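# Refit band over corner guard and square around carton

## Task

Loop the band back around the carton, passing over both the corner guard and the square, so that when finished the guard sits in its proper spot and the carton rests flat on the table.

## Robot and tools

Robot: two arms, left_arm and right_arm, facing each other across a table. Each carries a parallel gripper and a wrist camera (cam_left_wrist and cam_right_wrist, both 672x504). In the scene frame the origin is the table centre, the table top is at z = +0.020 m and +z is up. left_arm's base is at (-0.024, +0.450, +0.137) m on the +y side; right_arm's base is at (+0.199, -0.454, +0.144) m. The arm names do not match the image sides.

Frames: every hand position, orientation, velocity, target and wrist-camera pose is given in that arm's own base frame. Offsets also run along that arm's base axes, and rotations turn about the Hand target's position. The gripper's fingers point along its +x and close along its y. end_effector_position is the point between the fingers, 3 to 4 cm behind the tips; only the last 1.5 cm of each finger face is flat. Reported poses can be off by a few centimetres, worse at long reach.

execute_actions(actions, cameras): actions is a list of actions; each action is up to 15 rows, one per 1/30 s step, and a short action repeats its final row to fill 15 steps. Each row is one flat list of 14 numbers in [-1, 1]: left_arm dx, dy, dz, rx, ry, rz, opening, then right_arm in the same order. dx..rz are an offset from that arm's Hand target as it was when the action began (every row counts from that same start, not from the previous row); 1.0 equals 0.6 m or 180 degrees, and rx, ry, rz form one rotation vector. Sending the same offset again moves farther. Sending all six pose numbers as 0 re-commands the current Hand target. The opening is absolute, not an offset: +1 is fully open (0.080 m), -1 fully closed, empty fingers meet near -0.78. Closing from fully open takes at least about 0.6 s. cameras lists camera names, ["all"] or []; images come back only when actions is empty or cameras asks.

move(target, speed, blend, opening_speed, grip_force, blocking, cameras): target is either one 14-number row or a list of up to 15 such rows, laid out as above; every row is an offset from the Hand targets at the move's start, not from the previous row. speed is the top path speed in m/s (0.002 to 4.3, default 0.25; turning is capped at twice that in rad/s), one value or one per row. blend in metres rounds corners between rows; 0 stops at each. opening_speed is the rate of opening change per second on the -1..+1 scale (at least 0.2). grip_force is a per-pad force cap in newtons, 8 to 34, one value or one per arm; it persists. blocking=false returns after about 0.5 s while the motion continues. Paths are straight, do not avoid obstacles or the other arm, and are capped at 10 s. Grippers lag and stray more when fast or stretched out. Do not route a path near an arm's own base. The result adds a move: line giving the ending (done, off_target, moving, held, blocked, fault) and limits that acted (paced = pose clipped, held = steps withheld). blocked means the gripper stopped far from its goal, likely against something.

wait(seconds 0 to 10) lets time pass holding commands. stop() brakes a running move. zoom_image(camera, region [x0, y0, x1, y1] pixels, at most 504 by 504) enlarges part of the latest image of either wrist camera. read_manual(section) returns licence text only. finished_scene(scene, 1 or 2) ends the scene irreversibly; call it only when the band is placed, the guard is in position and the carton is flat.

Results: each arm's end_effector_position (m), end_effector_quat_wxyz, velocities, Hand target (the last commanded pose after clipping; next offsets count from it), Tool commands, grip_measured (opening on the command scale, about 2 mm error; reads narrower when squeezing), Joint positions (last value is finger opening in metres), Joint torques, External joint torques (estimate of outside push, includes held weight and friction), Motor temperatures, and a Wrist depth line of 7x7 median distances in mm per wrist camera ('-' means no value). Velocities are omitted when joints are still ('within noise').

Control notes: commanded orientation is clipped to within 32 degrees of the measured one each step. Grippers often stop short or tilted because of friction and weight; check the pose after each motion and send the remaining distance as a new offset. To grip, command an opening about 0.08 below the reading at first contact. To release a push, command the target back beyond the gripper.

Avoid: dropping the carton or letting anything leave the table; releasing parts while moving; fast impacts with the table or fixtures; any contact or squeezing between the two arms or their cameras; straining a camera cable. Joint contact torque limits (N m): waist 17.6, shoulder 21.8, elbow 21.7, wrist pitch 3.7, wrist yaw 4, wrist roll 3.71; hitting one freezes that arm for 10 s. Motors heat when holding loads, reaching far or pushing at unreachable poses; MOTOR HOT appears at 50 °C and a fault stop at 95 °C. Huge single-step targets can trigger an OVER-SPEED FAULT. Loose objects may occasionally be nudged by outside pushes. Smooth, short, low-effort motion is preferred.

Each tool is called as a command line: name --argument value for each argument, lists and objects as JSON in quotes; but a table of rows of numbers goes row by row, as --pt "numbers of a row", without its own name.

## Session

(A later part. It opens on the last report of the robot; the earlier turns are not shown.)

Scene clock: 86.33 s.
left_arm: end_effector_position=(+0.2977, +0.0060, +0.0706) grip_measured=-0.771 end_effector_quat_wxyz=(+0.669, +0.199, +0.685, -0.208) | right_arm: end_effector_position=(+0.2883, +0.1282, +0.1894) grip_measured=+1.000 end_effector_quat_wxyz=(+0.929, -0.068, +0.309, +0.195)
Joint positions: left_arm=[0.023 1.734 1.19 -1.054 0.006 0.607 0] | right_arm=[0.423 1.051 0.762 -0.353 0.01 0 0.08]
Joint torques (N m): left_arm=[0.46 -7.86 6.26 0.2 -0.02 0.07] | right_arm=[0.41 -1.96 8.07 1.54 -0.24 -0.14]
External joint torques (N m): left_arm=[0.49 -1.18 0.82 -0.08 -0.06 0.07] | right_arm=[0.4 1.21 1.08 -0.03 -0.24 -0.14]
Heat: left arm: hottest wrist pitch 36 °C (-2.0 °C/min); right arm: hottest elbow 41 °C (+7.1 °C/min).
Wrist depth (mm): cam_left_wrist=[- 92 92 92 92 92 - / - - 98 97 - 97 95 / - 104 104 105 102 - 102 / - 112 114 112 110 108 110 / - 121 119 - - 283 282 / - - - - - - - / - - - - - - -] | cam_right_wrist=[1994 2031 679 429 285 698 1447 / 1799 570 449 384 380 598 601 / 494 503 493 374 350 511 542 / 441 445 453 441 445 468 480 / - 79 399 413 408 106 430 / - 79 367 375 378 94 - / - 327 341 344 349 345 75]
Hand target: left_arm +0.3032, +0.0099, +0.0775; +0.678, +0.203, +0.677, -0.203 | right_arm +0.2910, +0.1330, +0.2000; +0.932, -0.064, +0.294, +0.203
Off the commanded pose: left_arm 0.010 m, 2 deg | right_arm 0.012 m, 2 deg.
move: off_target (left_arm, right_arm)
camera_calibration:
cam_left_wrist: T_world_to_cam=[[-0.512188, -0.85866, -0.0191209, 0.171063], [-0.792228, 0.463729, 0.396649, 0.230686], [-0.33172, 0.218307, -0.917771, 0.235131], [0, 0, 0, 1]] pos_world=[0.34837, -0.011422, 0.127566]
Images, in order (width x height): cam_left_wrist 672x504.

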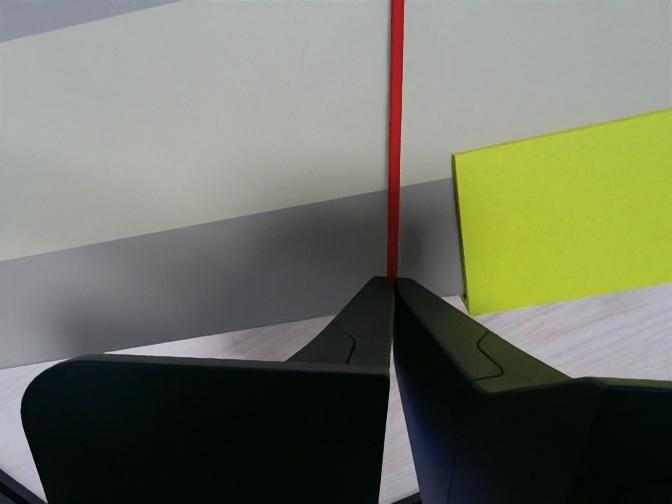

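wait --seconds 0.1 --cameras '["cam_right_wrist"]'

zoom_image --camera "cam_right_wrist" --region '[240, 20, 420, 155]'

Scene clock: 87.10 s.
left_arm: end_effector_position=(+0.2977, +0.0060, +0.0706) grip_measured=-0.771 end_effector_quat_wxyz=(+0.669, +0.199, +0.685, -0.208) | right_arm: end_effector_position=(+0.2883, +0.1282, +0.1894) grip_measured=+1.000 end_effector_quat_wxyz=(+0.929, -0.068, +0.309, +0.195)
Joint positions: left_arm=[0.023 1.734 1.19 -1.054 0.006 0.607 0] | right_arm=[0.423 1.051 0.762 -0.353 0.01 0 0.08]
Joint torques (N m): left_arm=[0.61 -7.89 6.28 0.21 -0.03 0.07] | right_arm=[0.41 -1.93 7.92 1.54 -0.28 -0.17]
External joint torques (N m): left_arm=[0.61 -1.27 0.92 -0.06 -0.07 0.07] | right_arm=[0.41 1.14 1.01 -0.01 -0.28 -0.17]
Heat: left arm: hottest wrist pitch 36 °C (-2.0 °C/min); right arm: hottest elbow 41 °C (+6.1 °C/min).
Wrist depth (mm): cam_left_wrist=[- 92 92 92 92 92 - / - - 98 97 - 97 96 / - 104 104 105 102 - 102 / - 112 113 112 112 107 108 / - 121 119 - - 282 282 / - - - - - - - / - - - - - - -] | cam_right_wrist=[1942 2012 683 428 287 728 1437 / 1743 569 447 384 402 606 600 / 494 503 497 372 352 512 545 / 440 447 450 439 443 471 481 / - 79 401 413 418 106 428 / - 79 365 375 378 94 - / - 325 341 342 348 344 75]
Hand target: left_arm +0.3032, +0.0099, +0.0775; +0.678, +0.203, +0.677, -0.203 | right_arm +0.2910, +0.1330, +0.2000; +0.932, -0.064, +0.294, +0.203
Tool commands: left_gripper/opening=-1.0 right_gripper/opening=+1.0
Off the commanded pose: left_arm 0.010 m, 2 deg | right_arm 0.012 m, 2 deg.
wait: 0.10 s; at rest from the start
camera_calibration:
cam_right_wrist: T_world_to_cam=[[0.43493, -0.897993, 0.0666667, -0.0155544], [-0.739704, -0.39852, -0.542236, 0.395399], [0.513492, 0.186521, -0.837577, 0.0672272], [0, 0, 0, 1]] pos_world=[0.264722, 0.131067, 0.271744]
Images, in order (width x height): cam_right_wrist 672x504.

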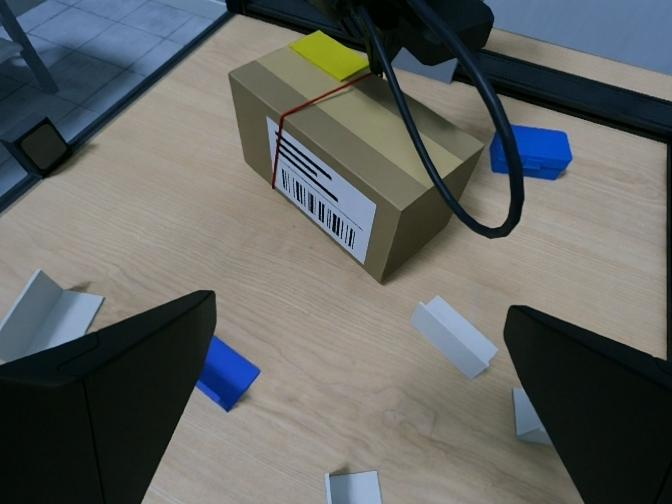

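Scaled by 2.800 from the camera's 672x504 image, which has a finer 960x720 frame.

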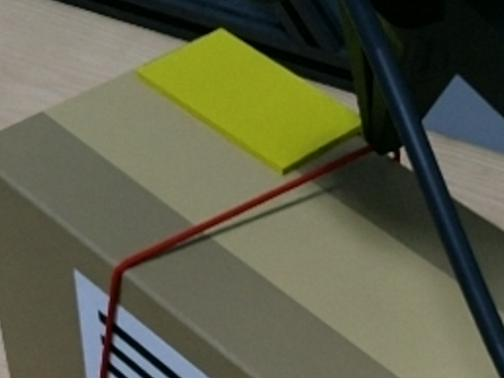

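move --target '[-0.042, 0.0097, 0.0118, 0, 0, 0, -1, 0, 0, 0, 0, 0, 0, 1]' --speed 0.04 --cameras '["all"]'

zoom_image --camera "cam_right_wrist" --region '[240, 20, 420, 155]'

Scene clock: 92.57 s.
left_arm: end_effector_position=(+0.2828, +0.0099, +0.0799) grip_measured=-0.771 end_effector_quat_wxyz=(+0.678, +0.201, +0.675, -0.209) | right_arm: end_effector_position=(+0.2883, +0.1282, +0.1894) grip_measured=+1.000 end_effector_quat_wxyz=(+0.929, -0.068, +0.309, +0.195)
Joint positions: left_arm=[0.041 1.648 1.132 -1.055 0.012 0.63 0] | right_arm=[0.423 1.051 0.762 -0.353 0.01 0 0.08]
Joint torques (N m): left_arm=[0.98 -8.74 4.22 -0.42 -0.22 0.1] | right_arm=[0.31 -2.05 8.16 1.55 -0.25 -0.16]
External joint torques (N m): left_arm=[1.01 -2.62 -1.3 -0.74 -0.26 0.1] | right_arm=[0.3 1.03 1.32 0.02 -0.25 -0.16]
Motor temperatures (°C): left_arm=[28 33 33 36 32 27] | right_arm=[26 32 42 37 31 29]
Heat: left arm: hottest wrist pitch 36 °C (-2.0 °C/min); right arm: hottest elbow 42 °C (+6.0 °C/min).
Wrist depth (mm): cam_left_wrist=[- - 104 102 101 101 99 / - 108 108 109 106 105 - / 116 115 115 115 113 111 109 / - 122 125 123 273 269 268 / 300 294 289 - - 289 288 / - - - - - - - / - - - - - - -] | cam_right_wrist=[1942 2012 681 679 300 683 1333 / 1743 573 445 384 587 603 600 / 484 502 493 373 352 511 541 / 442 445 453 440 453 474 479 / - 79 398 413 408 106 431 / - 79 366 375 377 94 - / - 326 340 342 347 343 75]
Hand target: left_arm +0.2780, +0.0157, +0.0846; +0.678, +0.203, +0.677, -0.203 | right_arm +0.2910, +0.1330, +0.2000; +0.932, -0.064, +0.294, +0.203
Off the commanded pose: left_arm 0.009 m, 1 deg | right_arm 0.012 m, 2 deg.
move: off_target (left_arm, right_arm)
camera_calibration:
cam_left_wrist: T_world_to_cam=[[-0.515385, -0.856505, -0.0278783, 0.168498], [-0.800333, 0.469445, 0.372947, 0.217476], [-0.306343, 0.214523, -0.927434, 0.231511], [0, 0, 0, 1]] pos_world=[0.331817, -0.00743789, 0.138302]
cam_right_wrist: T_world_to_cam=[[0.43493, -0.897993, 0.0666667, -0.0155544], [-0.739704, -0.39852, -0.542236, 0.395399], [0.513492, 0.186521, -0.837577, 0.0672272], [0, 0, 0, 1]] pos_world=[0.264722, 0.131067, 0.271744]

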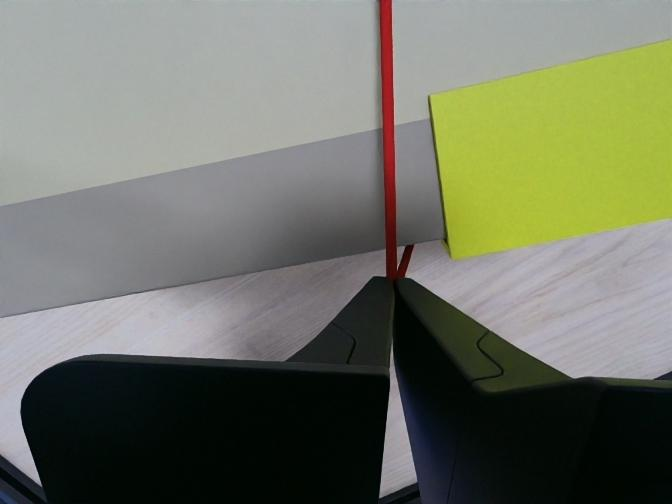

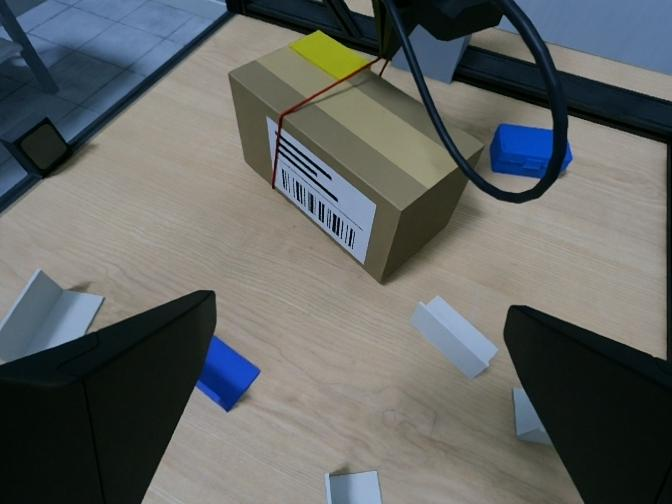

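Scaled by 2.800 from the camera's 672x504 image, which has a finer 960x720 frame.

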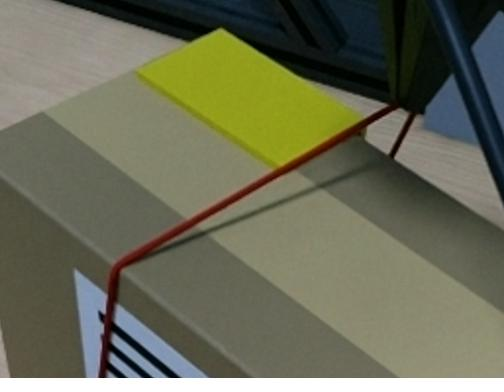

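move --pt "-0.019 0.0055 0 0 0 0 -1 0 0 0 0 0 0 1" --pt "-0.0418 -0.1005 -0.0027 0 0 0.0772 -1 0 0 0 0 0 0 1" --speed 0.05 --blend '[0.005, 0]' --cameras '["all"]'

zoom_image --camera "cam_right_wrist" --region '[220, 10, 420, 160]'

Scene clock: 97.67 s.
left_arm: end_effector_position=(+0.2580, -0.0455, +0.0803) grip_measured=-0.771 end_effector_quat_wxyz=(+0.699, +0.115, +0.696, -0.120) | right_arm: end_effector_position=(+0.2883, +0.1282, +0.1894) grip_measured=+1.000 end_effector_quat_wxyz=(+0.929, -0.068, +0.309, +0.195)
Joint positions: left_arm=[-0.17 1.565 1.048 -1.049 0.007 0.164 0] | right_arm=[0.423 1.051 0.762 -0.353 0.01 0 0.08]
Joint torques (N m): left_arm=[-0.21 -7.74 3.82 -0.18 -0.17 -0.13] | right_arm=[0.28 -1.94 8.19 1.55 -0.24 -0.16]
External joint torques (N m): left_arm=[-0.23 -2.24 -1.74 -0.53 -0.19 -0.13] | right_arm=[0.29 1.2 1.25 0 -0.24 -0.17]
Heat: left arm: hottest wrist pitch 36 °C (-2.0 °C/min); right arm: hottest elbow 42 °C (+5.0 °C/min).
Wrist depth (mm): cam_left_wrist=[- - 105 102 102 100 221 / - 109 108 106 106 106 235 / 117 117 114 114 114 115 250 / 277 276 278 276 120 269 268 / 297 297 291 - - 288 288 / - - - - - - - / - - - - - - -] | cam_right_wrist=[1771 2069 675 419 592 696 1456 / 1771 569 451 383 402 606 610 / 493 502 497 372 351 523 541 / 442 446 453 438 454 477 478 / - 79 400 411 409 106 430 / - 79 367 376 378 94 - / - 327 339 343 347 344 75]
Hand target: left_arm +0.2529, -0.0446, +0.0830; +0.697, +0.120, +0.697, -0.119 | right_arm +0.2910, +0.1330, +0.2000; +0.932, -0.064, +0.294, +0.203
Off the commanded pose: left_arm 0.006 m, 1 deg | right_arm 0.012 m, 2 deg.
move: off_target (right_arm)
camera_calibration:
cam_left_wrist: T_world_to_cam=[[-0.283084, -0.958585, -0.0312938, 0.044032], [-0.892691, 0.251414, 0.374023, 0.237273], [-0.350665, 0.133816, -0.926891, 0.243903], [0, 0, 0, 1]] pos_world=[0.309805, -0.0500835, 0.138704]
cam_right_wrist: T_world_to_cam=[[0.43493, -0.897993, 0.0666667, -0.0155544], [-0.739704, -0.39852, -0.542236, 0.395399], [0.513492, 0.186521, -0.837577, 0.0672272], [0, 0, 0, 1]] pos_world=[0.264722, 0.131067, 0.271744]

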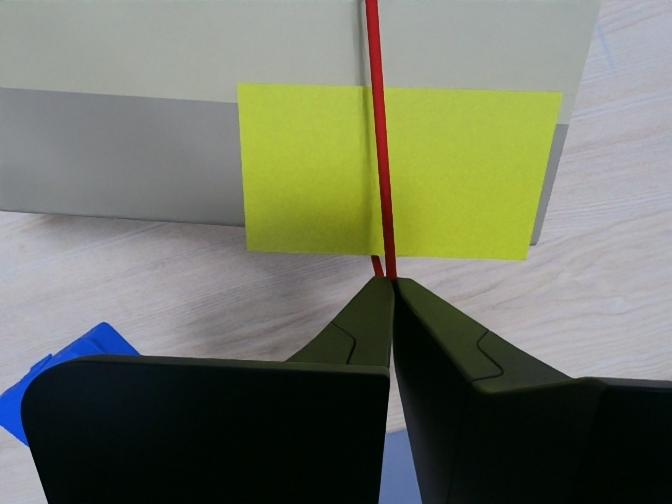

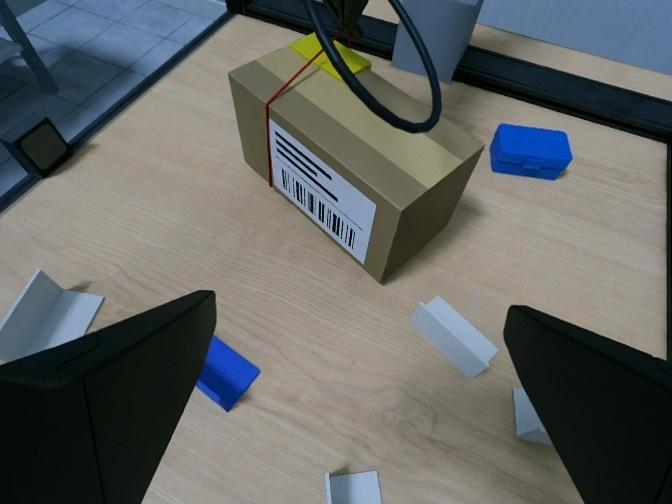

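Scaled by 2.520 from the camera's 672x504 image, which has a finer 960x720 frame.

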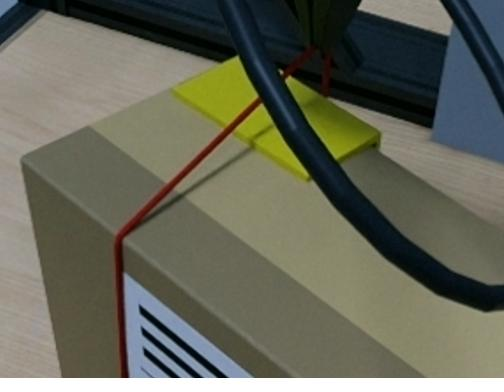

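zoom_image --camera "cam_left_wrist" --region '[330, 200, 450, 290]'

Scaled by 4.200 from the camera's 672x504 image, which has a finer 960x720 frame.

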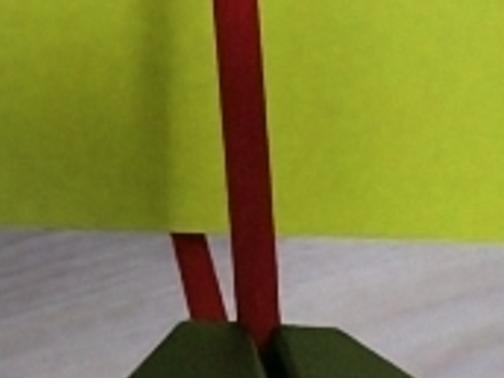

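move --target '[0.0325, 0.0018, 0, 0, 0, 0, -1, 0, 0, 0, 0, 0, 0, 1]' --speed 0.04 --cameras '["cam_left_wrist"]'

Scene clock: 104.40 s.
left_arm: end_effector_position=(+0.2710, -0.0460, +0.0793) grip_measured=-0.771 end_effector_quat_wxyz=(+0.697, +0.116, +0.697, -0.121) | right_arm: end_effector_position=(+0.2883, +0.1282, +0.1894) grip_measured=+1.000 end_effector_quat_wxyz=(+0.929, -0.068, +0.309, +0.195)
Joint positions: left_arm=[-0.164 1.618 1.098 -1.051 0.007 0.173 0] | right_arm=[0.423 1.051 0.762 -0.353 0.01 0 0.08]
Joint torques (N m): left_arm=[0.14 -5.9 5.95 -0.15 -0.12 0.13] | right_arm=[0.49 -2.13 8.21 1.55 -0.23 -0.12]
External joint torques (N m): left_arm=[0.18 -0.02 0.42 -0.5 -0.14 0.13] | right_arm=[0.49 1.02 1.21 -0.03 -0.23 -0.13]
Heat: left arm: hottest wrist pitch 36 °C (-2.0 °C/min); right arm: hottest elbow 42 °C (+4.0 °C/min).
Wrist depth (mm): cam_left_wrist=[- - 104 101 - 101 220 / - 108 107 107 106 - 233 / 116 115 114 111 112 112 249 / 279 277 122 119 - 120 267 / 298 295 289 - - 289 288 / - - - - - - - / - - - - - - -] | cam_right_wrist=[1976 2049 675 418 589 707 1506 / 1771 570 450 382 589 606 593 / 483 501 491 373 352 524 542 / 440 445 453 437 452 471 480 / - 79 401 413 411 106 429 / - 79 367 375 379 94 - / - 325 338 343 345 343 75]
Hand target: left_arm +0.2724, -0.0435, +0.0830; +0.697, +0.120, +0.697, -0.119 | right_arm +0.2910, +0.1330, +0.2000; +0.932, -0.064, +0.294, +0.203
Off the commanded pose: left_arm 0.005 m, 0 deg | right_arm 0.012 m, 2 deg.
move: off_target (right_arm)
camera_calibration:
cam_left_wrist: T_world_to_cam=[[-0.286222, -0.95767, -0.0307455, 0.04797], [-0.890213, 0.253918, 0.378214, 0.248582], [-0.354398, 0.135623, -0.925207, 0.248529], [0, 0, 0, 1]] pos_world=[0.323099, -0.0508862, 0.137398]
Images, in order (width x height): cam_left_wrist 672x504.

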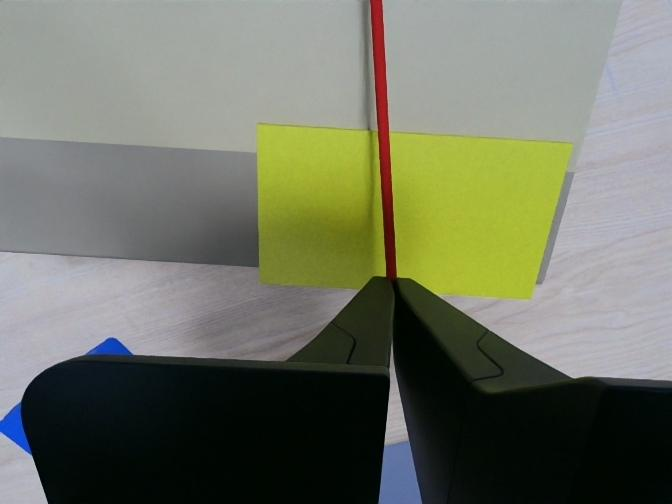

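move --target '[0.0055, 0.0035, -0.0283, 0, 0, 0, -1, 0, 0, 0, 0, 0, 0, 1]' --speed 0.03 --cameras '["cam_left_wrist"]'

Scene clock: 107.37 s.
left_arm: end_effector_position=(+0.2765, -0.0448, +0.0681) grip_measured=-0.771 end_effector_quat_wxyz=(+0.700, +0.117, +0.694, -0.122) | right_arm: end_effector_position=(+0.2883, +0.1282, +0.1894) grip_measured=+1.000 end_effector_quat_wxyz=(+0.929, -0.068, +0.309, +0.195)
Joint positions: left_arm=[-0.156 1.645 1.08 -0.999 0.007 0.182 0] | right_arm=[0.423 1.051 0.762 -0.353 0.01 0 0.08]
Joint torques (N m): left_arm=[0.22 -5.49 4.12 0.37 -0.12 0.14] | right_arm=[0.39 -2 8.05 1.54 -0.24 -0.13]
External joint torques (N m): left_arm=[0.2 0.6 -1.33 0.04 -0.13 0.14] | right_arm=[0.38 1.18 1.05 -0.03 -0.24 -0.13]
Heat: left arm: hottest wrist pitch 35 °C (-3.0 °C/min); right arm: hottest elbow 42 °C (+4.0 °C/min).
Wrist depth (mm): cam_left_wrist=[- - 93 93 91 92 - / - - 99 97 - 96 223 / - 105 103 102 101 101 238 / - 112 110 107 107 105 254 / 284 282 280 - - 282 273 / - - - - - - - / - - - - - - -] | cam_right_wrist=[1925 2031 673 418 593 703 1506 / 1729 568 451 381 586 611 597 / 490 501 497 375 355 518 542 / 442 448 452 442 455 472 481 / - 79 402 412 409 106 431 / - 79 367 375 378 94 - / - 328 339 342 347 344 75]
Hand target: left_arm +0.2757, -0.0414, +0.0660; +0.697, +0.120, +0.697, -0.119 | right_arm +0.2910, +0.1330, +0.2000; +0.932, -0.064, +0.294, +0.203
Off the commanded pose: left_arm 0.004 m, 1 deg | right_arm 0.012 m, 2 deg.
move: off_target (right_arm)
camera_calibration:
cam_left_wrist: T_world_to_cam=[[-0.28745, -0.957269, -0.0317629, 0.050898], [-0.892694, 0.255747, 0.371067, 0.258659], [-0.347088, 0.135018, -0.928063, 0.238207], [0, 0, 0, 1]] pos_world=[0.328213, -0.0495903, 0.126707]
Images, in order (width x height): cam_left_wrist 672x504.

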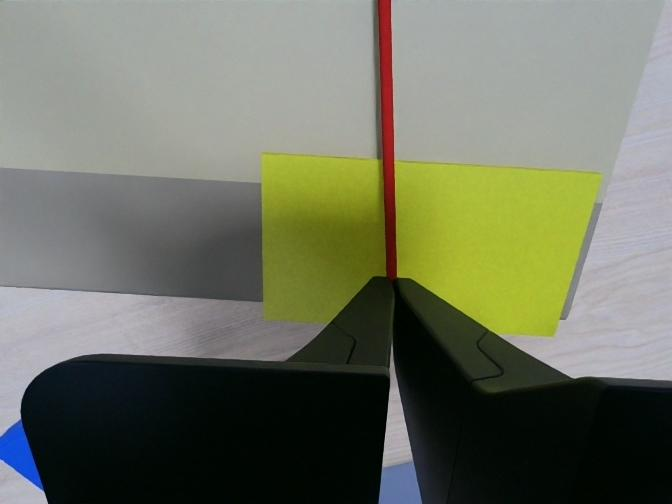

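move --target '[0, 0, -0.0117, 0, 0, 0, -1, 0, 0, 0, 0, 0, 0, 1]' --speed 0.03 --cameras '["cam_left_wrist"]'

zoom_image --camera "cam_left_wrist" --region '[250, 140, 580, 390]'

Scene clock: 109.17 s.
left_arm: end_effector_position=(+0.2777, -0.0450, +0.0629) grip_measured=-0.771 end_effector_quat_wxyz=(+0.702, +0.117, +0.692, -0.122) | right_arm: end_effector_position=(+0.2883, +0.1282, +0.1894) grip_measured=+1.000 end_effector_quat_wxyz=(+0.929, -0.068, +0.309, +0.195)
Joint positions: left_arm=[-0.156 1.651 1.064 -0.971 0.007 0.182 0] | right_arm=[0.423 1.051 0.762 -0.353 0.01 0 0.08]
Joint torques (N m): left_arm=[0.3 -5.1 3.75 0.56 -0.14 0.11] | right_arm=[0.25 -2.08 8.23 1.55 -0.26 -0.14]
External joint torques (N m): left_arm=[0.29 0.96 -1.74 0.18 -0.15 0.11] | right_arm=[0.25 1.04 1.27 -0.01 -0.25 -0.15]
Heat: left arm: hottest wrist pitch 35 °C (-4.1 °C/min); right arm: hottest elbow 42 °C (+3.0 °C/min).
Wrist depth (mm): cam_left_wrist=[- - 89 88 87 86 - / - 93 94 - - - 219 / - 99 98 - 96 96 232 / - 108 - 104 - 102 245 / 278 277 111 - - 109 268 / - - - - - - - / - - - - - - -] | cam_right_wrist=[1942 2031 673 416 582 705 - / 1785 578 453 382 401 617 600 / 483 503 496 376 358 521 547 / 438 447 454 439 452 473 479 / - 79 398 414 409 106 430 / - 79 366 376 380 94 - / - 326 338 343 346 345 75]
Hand target: left_arm +0.2757, -0.0414, +0.0590; +0.697, +0.120, +0.697, -0.119 | right_arm +0.2910, +0.1330, +0.2000; +0.932, -0.064, +0.294, +0.203
Off the commanded pose: left_arm 0.006 m, 1 deg | right_arm 0.012 m, 2 deg.
move: off_target (right_arm)
camera_calibration:
cam_left_wrist: T_world_to_cam=[[-0.287188, -0.95732, -0.0325961, 0.0508623], [-0.894936, 0.256031, 0.365427, 0.262573], [-0.341485, 0.134118, -0.930269, 0.232307], [0, 0, 0, 1]] pos_world=[0.328923, -0.0496918, 0.121815]
Images, in order (width x height): cam_left_wrist 672x504.

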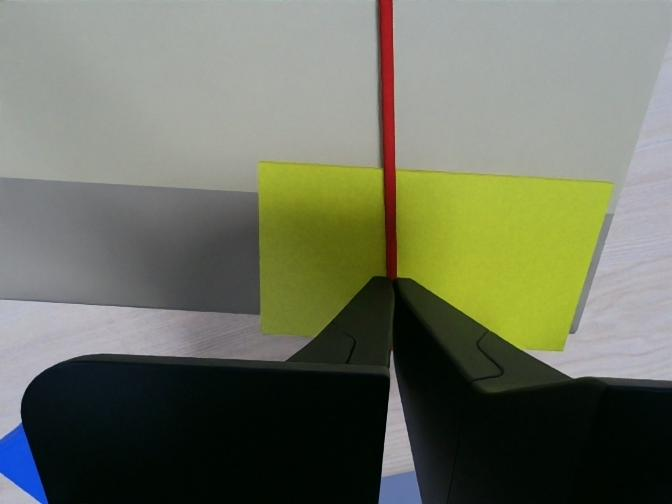

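Scaled by 1.527 from the camera's 672x504 image, which has a finer 960x720 frame.

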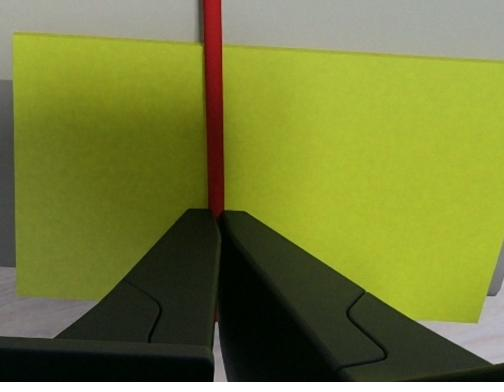

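move --target '[0, 0, 0.005, 0, 0, 0, -0.45, 0, 0, 0, 0, 0, 0, 1]' --speed 0.03 --opening_speed 0.8 --cameras '["all"]'

zoom_image --camera "cam_left_wrist" --region '[250, 140, 580, 390]'

Scene clock: 110.73 s.
left_arm: end_effector_position=(+0.2757, -0.0446, +0.0629) grip_measured=-0.453 end_effector_quat_wxyz=(+0.699, +0.117, +0.695, -0.122) | right_arm: end_effector_position=(+0.2883, +0.1282, +0.1894) grip_measured=+1.000 end_effector_quat_wxyz=(+0.929, -0.068, +0.309, +0.195)
Joint positions: left_arm=[-0.156 1.651 1.064 -0.98 0.007 0.182 0.015] | right_arm=[0.423 1.051 0.762 -0.353 0.01 0 0.08]
Joint torques (N m): left_arm=[0.26 -5.6 4.53 0.28 -0.17 0.1] | right_arm=[0.24 -1.94 8.06 1.54 -0.2 -0.14]
External joint torques (N m): left_arm=[0.26 0.41 -0.9 -0.08 -0.18 0.1] | right_arm=[0.24 1.22 1.09 -0.02 -0.21 -0.14]
Heat: left arm: hottest wrist pitch 35 °C (-4.0 °C/min); right arm: hottest elbow 42 °C (+3.0 °C/min).
Wrist depth (mm): cam_left_wrist=[- - 88 - 86 86 - / - 92 - - - - 219 / - 98 97 - 96 96 233 / - 108 101 101 - 102 248 / 278 276 - - 106 107 268 / - - - - - - - / - - - 317 - - -] | cam_right_wrist=[1925 2049 675 417 592 703 1447 / 1703 572 450 379 589 601 605 / 494 501 493 379 358 521 547 / 440 445 453 438 454 472 481 / 391 79 400 412 415 106 431 / - 79 366 375 379 94 - / - 325 339 342 347 341 75]
Hand target: left_arm +0.2757, -0.0414, +0.0620; +0.697, +0.120, +0.697, -0.119 | right_arm +0.2910, +0.1330, +0.2000; +0.932, -0.064, +0.294, +0.203
Off the commanded pose: left_arm 0.003 m, 0 deg | right_arm 0.012 m, 2 deg.
move: off_target (right_arm)
camera_calibration:
cam_left_wrist: T_world_to_cam=[[-0.287497, -0.95727, -0.0313, 0.0505796], [-0.891539, 0.255528, 0.373984, 0.259266], [-0.350006, 0.135425, -0.926907, 0.233769], [0, 0, 0, 1]] pos_world=[0.327508, -0.0494895, 0.121304]
cam_right_wrist: T_world_to_cam=[[0.43493, -0.897993, 0.0666667, -0.0155544], [-0.739704, -0.39852, -0.542236, 0.395399], [0.513492, 0.186521, -0.837577, 0.0672272], [0, 0, 0, 1]] pos_world=[0.264722, 0.131067, 0.271744]

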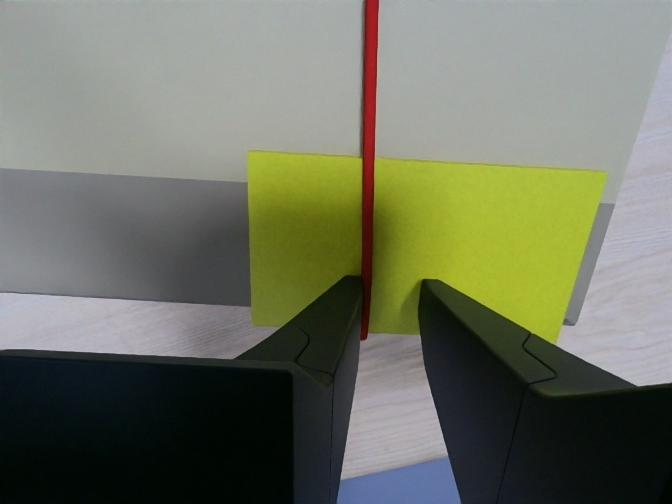

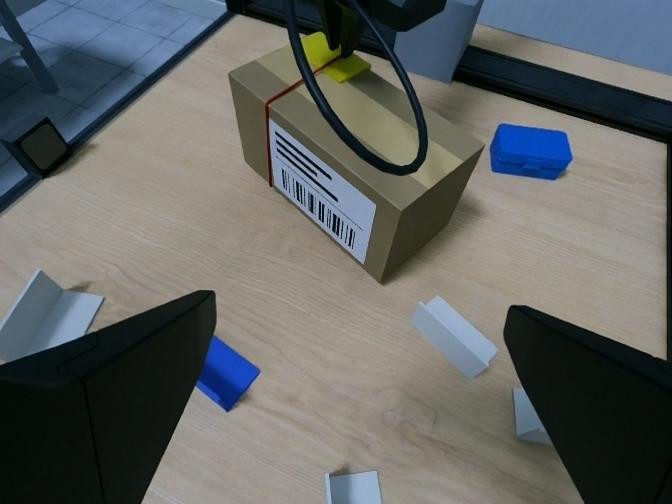

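Scaled by 1.527 from the camera's 672x504 image, which has a finer 960x720 frame.

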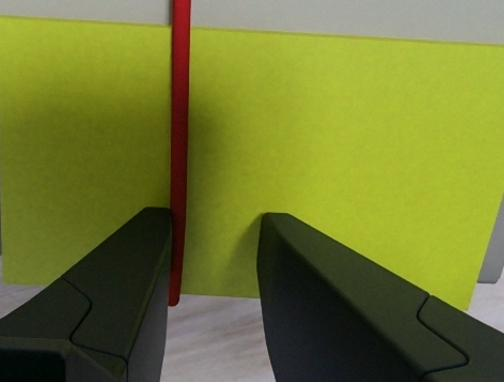

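move --target '[0, 0, 0.075, 0, 0, 0, -0.3, 0, 0, 0, 0, 0, 0, 1]' --speed 0.08 --cameras '["all"]'

zoom_image --camera "cam_left_wrist" --region '[200, 0, 600, 300]'

zoom_image --camera "cam_right_wrist" --region '[210, 20, 500, 290]'

Scene clock: 114.10 s.
left_arm: end_effector_position=(+0.2711, -0.0426, +0.1004) grip_measured=-0.302 end_effector_quat_wxyz=(+0.687, +0.115, +0.707, -0.120) | right_arm: end_effector_position=(+0.2883, +0.1282, +0.1894) grip_measured=+1.000 end_effector_quat_wxyz=(+0.929, -0.068, +0.309, +0.195)
Joint positions: left_arm=[-0.152 1.62 1.186 -1.164 0.007 0.182 0.021] | right_arm=[0.423 1.051 0.762 -0.353 0.01 0 0.08]
Joint torques (N m): left_arm=[0.14 -7.46 6.26 0.39 -0.12 0.09] | right_arm=[0.35 -1.97 8.05 1.52 -0.25 -0.15]
External joint torques (N m): left_arm=[0.17 -1.57 0.73 0.11 -0.14 0.09] | right_arm=[0.34 1.21 1.03 -0.06 -0.24 -0.15]
Heat: left arm: hottest wrist pitch 35 °C (-3.0 °C/min); right arm: hottest elbow 42 °C (+3.0 °C/min).
Wrist depth (mm): cam_left_wrist=[- 119 120 120 118 117 237 / 127 124 - 125 125 125 253 / 137 138 137 132 133 135 271 / 300 299 297 297 142 297 292 / 321 320 - 321 - 312 317 / - - - 349 - - - / - - - - - - -] | cam_right_wrist=[1959 2049 681 655 593 721 1690 / 1771 573 444 382 403 610 600 / 482 501 496 373 351 518 540 / 441 447 453 444 452 472 477 / - 79 401 411 409 106 428 / - 79 370 375 378 94 - / - 326 339 342 347 343 75]
Hand target: left_arm +0.2757, -0.0414, +0.1070; +0.697, +0.120, +0.697, -0.119 | right_arm +0.2910, +0.1330, +0.2000; +0.932, -0.064, +0.294, +0.203
Off the commanded pose: left_arm 0.008 m, 2 deg | right_arm 0.012 m, 2 deg.
move: off_target (right_arm)
camera_calibration:
cam_left_wrist: T_world_to_cam=[[-0.284019, -0.958439, -0.0269805, 0.0509711], [-0.880345, 0.249522, 0.4034, 0.234378], [-0.379902, 0.138325, -0.914626, 0.273597], [0, 0, 0, 1]] pos_world=[0.32475, -0.0474751, 0.157066]
cam_right_wrist: T_world_to_cam=[[0.43493, -0.897993, 0.0666667, -0.0155544], [-0.739704, -0.39852, -0.542236, 0.395399], [0.513492, 0.186521, -0.837577, 0.0672272], [0, 0, 0, 1]] pos_world=[0.264722, 0.131067, 0.271744]

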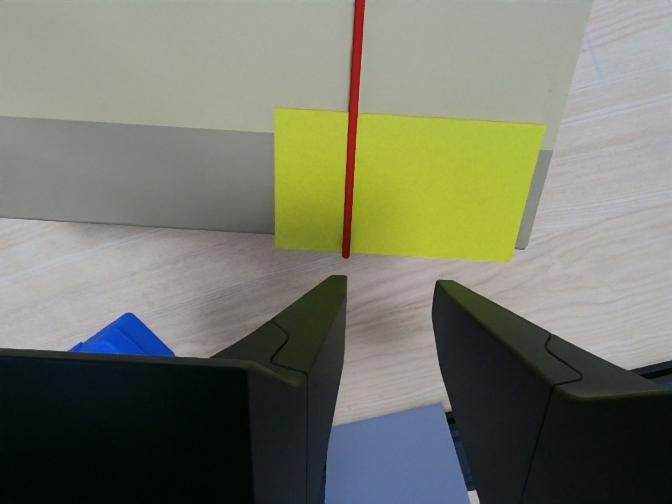

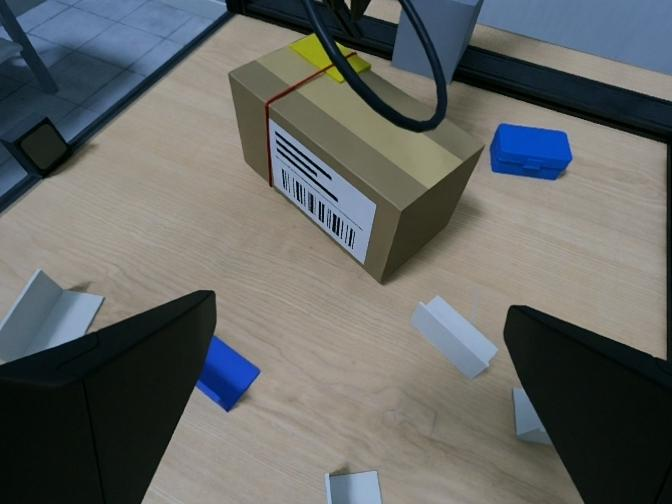

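Scaled by 1.260 from the camera's 672x504 image, which has a finer 960x720 frame.

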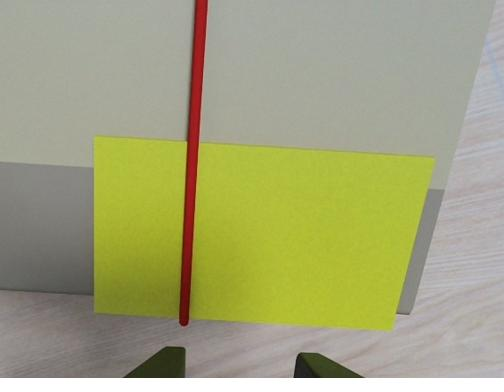

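Scaled by 1.738 from the camera's 672x504 image, which has a finer 960x720 frame.

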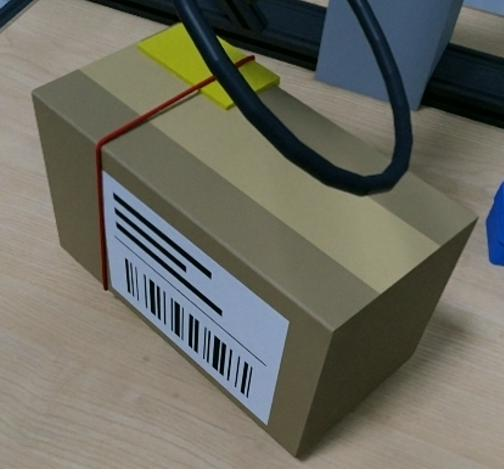

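move --target '[-0.1012, 0.044, -0.01, -0.0835, -0.2357, 0, 1, 0, 0, 0, 0, 0, 0, 1]' --speed 0.2 --cameras '["all"]'

zoom_image --camera "cam_left_wrist" --region '[220, 0, 640, 340]'

zoom_image --camera "cam_right_wrist" --region '[210, 20, 500, 290]'

Scene clock: 121.60 s.
left_arm: end_effector_position=(+0.2138, -0.0143, +0.0984) grip_measured=+0.998 end_effector_quat_wxyz=(+0.908, +0.060, +0.386, -0.153) | right_arm: end_effector_position=(+0.2883, +0.1282, +0.1894) grip_measured=+1.000 end_effector_quat_wxyz=(+0.929, -0.068, +0.309, +0.195)
Joint positions: left_arm=[0.175 0.723 0.405 -0.554 0.348 0.372 0.08] | right_arm=[0.423 1.051 0.762 -0.353 0.01 0 0.08]
Joint torques (N m): left_arm=[0.34 -1.24 5.45 2.14 0.37 0.1] | right_arm=[0.25 -1.92 8.1 1.54 -0.25 -0.17]
External joint torques (N m): left_arm=[0.37 -0.26 -1.21 0.82 0.18 0.1] | right_arm=[0.25 1.29 1.06 -0.05 -0.25 -0.18]
Heat: left arm: hottest wrist pitch 35 °C (-3.0 °C/min); right arm: hottest elbow 43 °C (+3.0 °C/min).
Wrist depth (mm): cam_left_wrist=[205 205 202 396 396 392 390 / 189 189 189 187 190 355 362 / 176 175 176 173 184 329 334 / 209 195 186 169 174 308 312 / - - 287 284 285 292 83 / - - 274 275 274 274 86 / - 255 259 259 259 259 -] | cam_right_wrist=[1976 2031 677 659 593 723 1604 / 1771 570 452 386 589 610 601 / 495 499 494 372 354 521 542 / 439 446 453 439 451 474 481 / 384 79 399 411 410 106 431 / - 79 366 374 378 94 - / - 325 338 341 347 343 75]
Hand target: left_arm +0.2150, -0.0150, +0.1010; +0.911, +0.064, +0.377, -0.156 | right_arm +0.2910, +0.1330, +0.2000; +0.932, -0.064, +0.294, +0.203
Off the commanded pose: left_arm 0.003 m, 1 deg | right_arm 0.012 m, 2 deg.
move: off_target (right_arm)
camera_calibration:
cam_left_wrist: T_world_to_cam=[[-0.265815, -0.963924, 0.01391, 0.0537083], [-0.897538, 0.242191, -0.368469, 0.257243], [0.351807, -0.110429, -0.929536, 0.0876149], [0, 0, 0, 1]] pos_world=[0.214338, -0.00085592, 0.17548]
cam_right_wrist: T_world_to_cam=[[0.43493, -0.897993, 0.0666667, -0.0155544], [-0.739704, -0.39852, -0.542236, 0.395399], [0.513492, 0.186521, -0.837577, 0.0672272], [0, 0, 0, 1]] pos_world=[0.264722, 0.131067, 0.271744]

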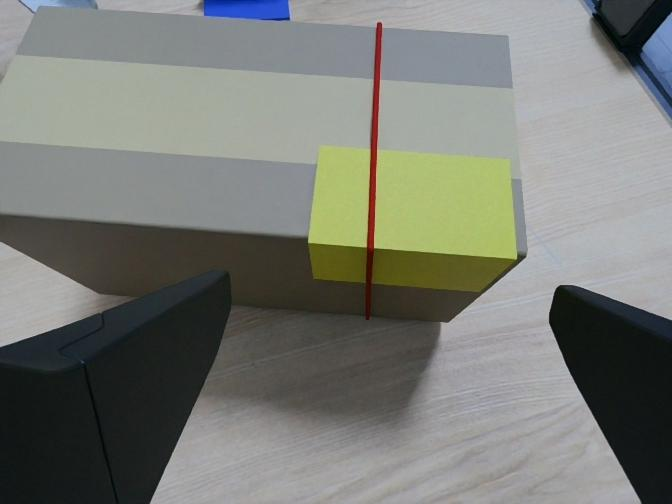

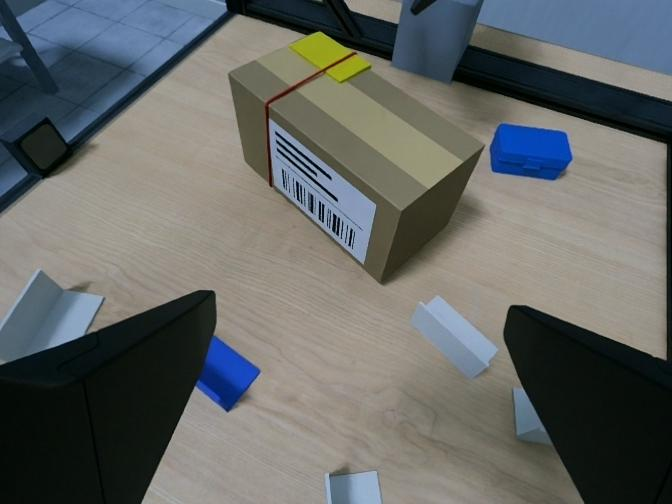

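Scaled by 1.200 from the camera's 672x504 image, which has a finer 960x720 frame.

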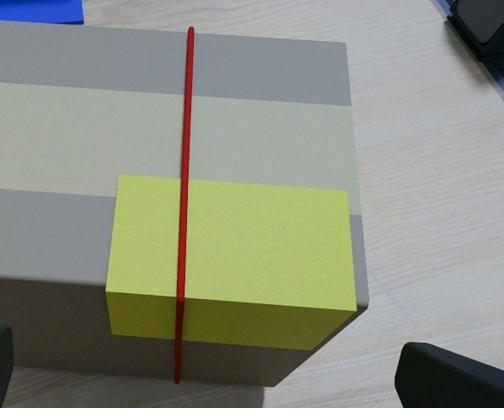

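Scaled by 1.738 from the camera's 672x504 image, which has a finer 960x720 frame.

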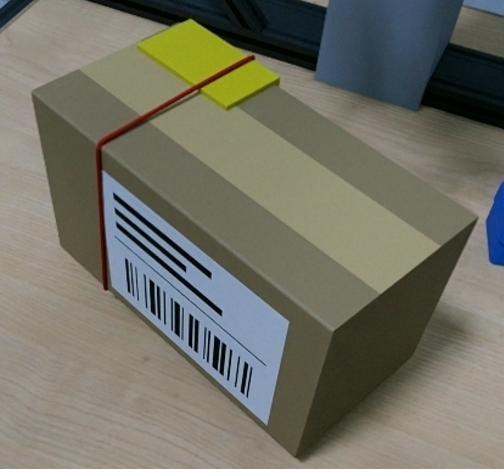

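move --target '[0.191, -0.0443, -0.0117, 0.0835, 0.2357, 0, -1, 0, 0, 0, 0, 0, 0, 1]' --speed 0.2 --cameras '["cam_left_wrist"]'

Scene clock: 132.80 s.
left_arm: end_effector_position=(+0.3251, -0.0423, +0.0914) grip_measured=-0.775 end_effector_quat_wxyz=(+0.693, +0.116, +0.701, -0.122) | right_arm: end_effector_position=(+0.2883, +0.1282, +0.1894) grip_measured=+1.000 end_effector_quat_wxyz=(+0.929, -0.068, +0.309, +0.195)
Joint positions: left_arm=[-0.126 1.813 1.373 -1.143 0.007 0.213 0] | right_arm=[0.423 1.051 0.762 -0.353 0.01 0 0.08]
Joint torques (N m): left_arm=[-0.17 -6.96 6.08 0.39 -0.12 -0.09] | right_arm=[0.32 -2.06 8.07 1.56 -0.24 -0.13]
External joint torques (N m): left_arm=[-0.21 0.43 0.56 0.1 -0.13 -0.09] | right_arm=[0.37 1.12 1.08 -0.01 -0.24 -0.13]
Heat: left arm: hottest wrist pitch 36 °C (-1.0 °C/min); right arm: hottest elbow 43 °C (+2.0 °C/min).
Wrist depth (mm): cam_left_wrist=[- 109 - 111 226 224 223 / - 119 117 120 115 116 116 / 126 126 125 125 126 124 253 / 136 135 135 134 134 133 276 / 147 146 143 - - - 304 / - - - - - - - / - - - - - - -] | cam_right_wrist=[2012 2031 663 363 592 719 1383 / 1716 568 544 382 593 606 598 / 489 501 495 352 360 523 544 / 444 444 452 442 453 475 481 / - 79 402 411 407 106 431 / - 79 367 374 377 94 - / - 327 339 343 347 344 75]
Hand target: left_arm +0.3296, -0.0416, +0.0940; +0.697, +0.120, +0.697, -0.119 | right_arm +0.2910, +0.1330, +0.2000; +0.932, -0.064, +0.294, +0.203
Off the commanded pose: left_arm 0.005 m, 1 deg | right_arm 0.012 m, 2 deg.
move: off_target (right_arm)
camera_calibration:
cam_left_wrist: T_world_to_cam=[[-0.288049, -0.957185, -0.0287151, 0.0679575], [-0.885236, 0.254721, 0.389197, 0.288587], [-0.365219, 0.137527, -0.920707, 0.281576], [0, 0, 0, 1]] pos_world=[0.377879, -0.0471857, 0.148884]
Images, in order (width x height): cam_left_wrist 672x504.

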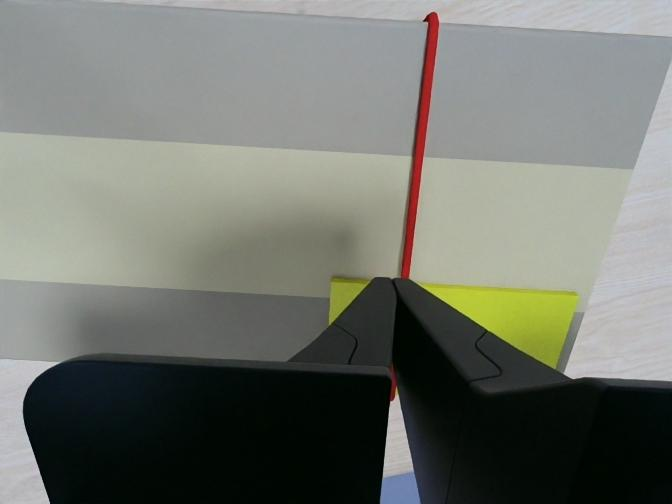

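move --target '[0.0047, -0.0017, -0.0575, 0, 0, 0, -1, 0, 0, 0, 0, 0, 0, 1]' --speed 0.08 --cameras '["cam_left_wrist"]'

Scene clock: 135.50 s.
left_arm: end_effector_position=(+0.3320, -0.0426, +0.0615) grip_measured=-0.775 end_effector_quat_wxyz=(+0.698, +0.115, +0.697, -0.120) | right_arm: end_effector_position=(+0.2883, +0.1282, +0.1894) grip_measured=+1.000 end_effector_quat_wxyz=(+0.929, -0.068, +0.309, +0.195)
Joint positions: left_arm=[-0.124 1.856 1.305 -1.019 0.007 0.21 0] | right_arm=[0.423 1.051 0.762 -0.353 0.01 0 0.08]
Joint torques (N m): left_arm=[-0.19 -7.31 4.05 0.76 -0.17 -0.09] | right_arm=[0.31 -2.03 8.24 1.54 -0.25 -0.14]
External joint torques (N m): left_arm=[-0.19 0.23 -1.38 0.42 -0.19 -0.1] | right_arm=[0.3 1.08 1.33 0 -0.24 -0.14]
Heat: left arm: hottest wrist pitch 36 °C (-1.0 °C/min); right arm: hottest elbow 43 °C (+2.0 °C/min).
Wrist depth (mm): cam_left_wrist=[- 203 202 203 202 201 203 / - 90 - - - - - / - 96 96 96 95 - - / - 106 - 102 100 101 100 / - 113 - - - 108 108 / - - - - - - - / - - - - - - -] | cam_right_wrist=[1908 2031 414 293 563 696 1604 / 1757 570 411 380 592 606 595 / 485 500 494 365 358 521 545 / 440 444 452 436 453 470 479 / 394 79 400 414 409 106 429 / - 79 365 376 379 94 - / - 326 341 343 346 343 75]
Hand target: left_arm +0.3324, -0.0426, +0.0595; +0.697, +0.120, +0.697, -0.119 | right_arm +0.2910, +0.1330, +0.2000; +0.932, -0.064, +0.294, +0.203
Off the commanded pose: left_arm 0.002 m, 1 deg | right_arm 0.012 m, 2 deg.
move: off_target (right_arm)
camera_calibration:
cam_left_wrist: T_world_to_cam=[[-0.283165, -0.958569, -0.0310473, 0.0671282], [-0.891682, 0.25121, 0.37656, 0.309209], [-0.353159, 0.134313, -0.925872, 0.252791], [0, 0, 0, 1]] pos_world=[0.384, -0.0472825, 0.1197]
Images, in order (width x height): cam_left_wrist 672x504.

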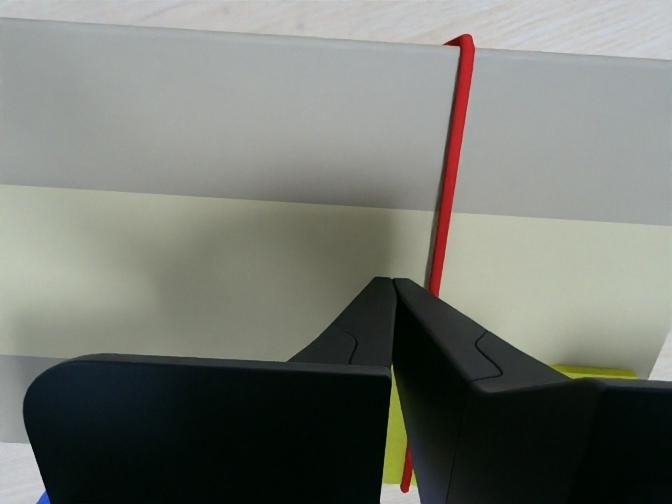

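move --pt "0 0 -0.0055 0 0 0 -1 0 0 0 0 0 0 1" --pt "-0.0083 -0.0236 -0.0055 0 0 0 -1 0 0 0 0 0 0 1" --speed 0.05 --cameras '["all"]'

zoom_image --camera "cam_right_wrist" --region '[210, 20, 500, 290]'

Scene clock: 138.80 s.
left_arm: end_effector_position=(+0.3310, -0.0498, +0.0599) grip_measured=-0.775 end_effector_quat_wxyz=(+0.701, +0.118, +0.695, -0.109) | right_arm: end_effector_position=(+0.2883, +0.1282, +0.1894) grip_measured=+1.000 end_effector_quat_wxyz=(+0.929, -0.068, +0.309, +0.195)
Joint positions: left_arm=[-0.155 1.853 1.295 -1.005 -0.012 0.167 0] | right_arm=[0.423 1.051 0.762 -0.353 0.01 0 0.08]
Joint torques (N m): left_arm=[-1 -7.77 3.14 0.94 0.39 -0.1] | right_arm=[0.41 -1.94 8.27 1.58 -0.25 -0.14]
External joint torques (N m): left_arm=[-0.91 -0.19 -2.33 0.59 0.38 -0.1] | right_arm=[0.43 1.19 1.33 0.03 -0.26 -0.14]
Heat: left arm: hottest wrist pitch 36 °C (-1.0 °C/min); right arm: hottest elbow 43 °C (+2.0 °C/min).
Wrist depth (mm): cam_left_wrist=[- 206 204 203 202 202 201 / - 91 - - - - - / - 97 96 97 95 - - / - 106 103 102 99 100 99 / - - - - - 107 108 / - - - - - - - / - - - - - - -] | cam_right_wrist=[1925 1959 305 292 568 728 1237 / 1757 573 405 382 589 606 598 / 482 504 483 374 356 521 542 / 442 444 454 436 453 472 477 / - 79 400 411 411 106 431 / - 79 366 374 379 94 - / - 327 339 344 347 343 75]
Hand target: left_arm +0.3275, -0.0568, +0.0562; +0.697, +0.120, +0.697, -0.119 | right_arm +0.2910, +0.1330, +0.2000; +0.932, -0.064, +0.294, +0.203
Off the commanded pose: left_arm 0.009 m, 1 deg | right_arm 0.012 m, 2 deg.
move: off_target (left_arm, right_arm)
camera_calibration:
cam_left_wrist: T_world_to_cam=[[-0.270938, -0.961226, -0.051361, 0.0569182], [-0.898004, 0.233181, 0.373115, 0.31208], [-0.346671, 0.147213, -0.926362, 0.250487], [0, 0, 0, 1]] pos_world=[0.382507, -0.054935, 0.118524]
cam_right_wrist: T_world_to_cam=[[0.43493, -0.897993, 0.0666667, -0.0155544], [-0.739704, -0.39852, -0.542236, 0.395399], [0.513492, 0.186521, -0.837577, 0.0672272], [0, 0, 0, 1]] pos_world=[0.264722, 0.131067, 0.271744]

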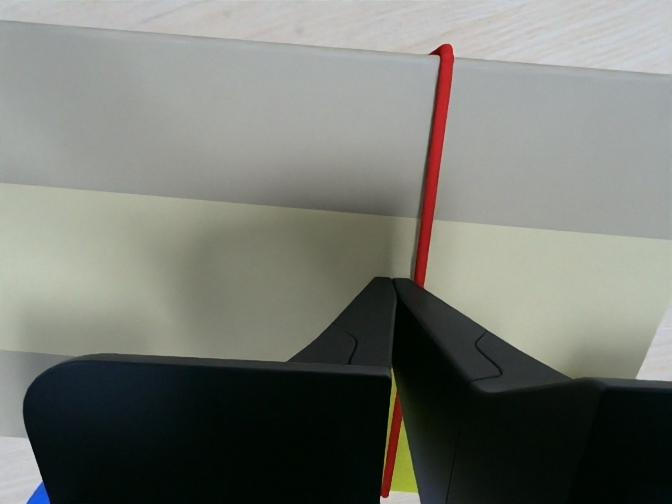

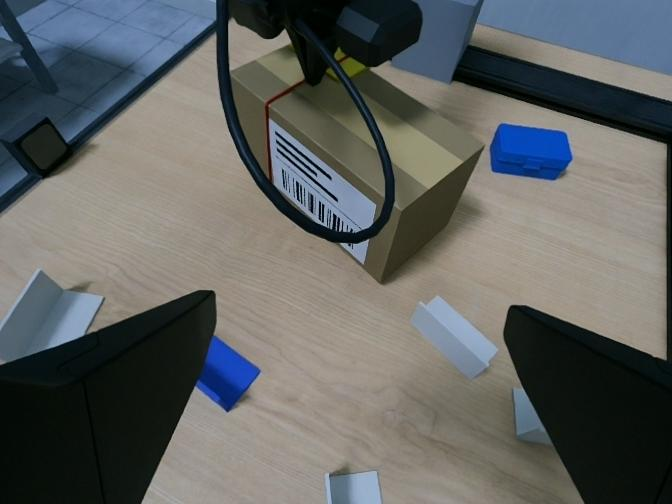

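Scaled by 1.738 from the camera's 672x504 image, which has a finer 960x720 frame.

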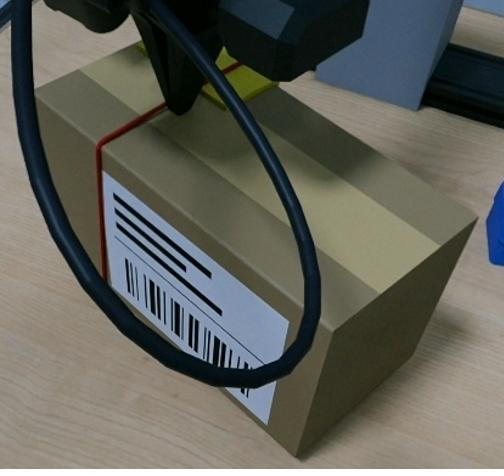

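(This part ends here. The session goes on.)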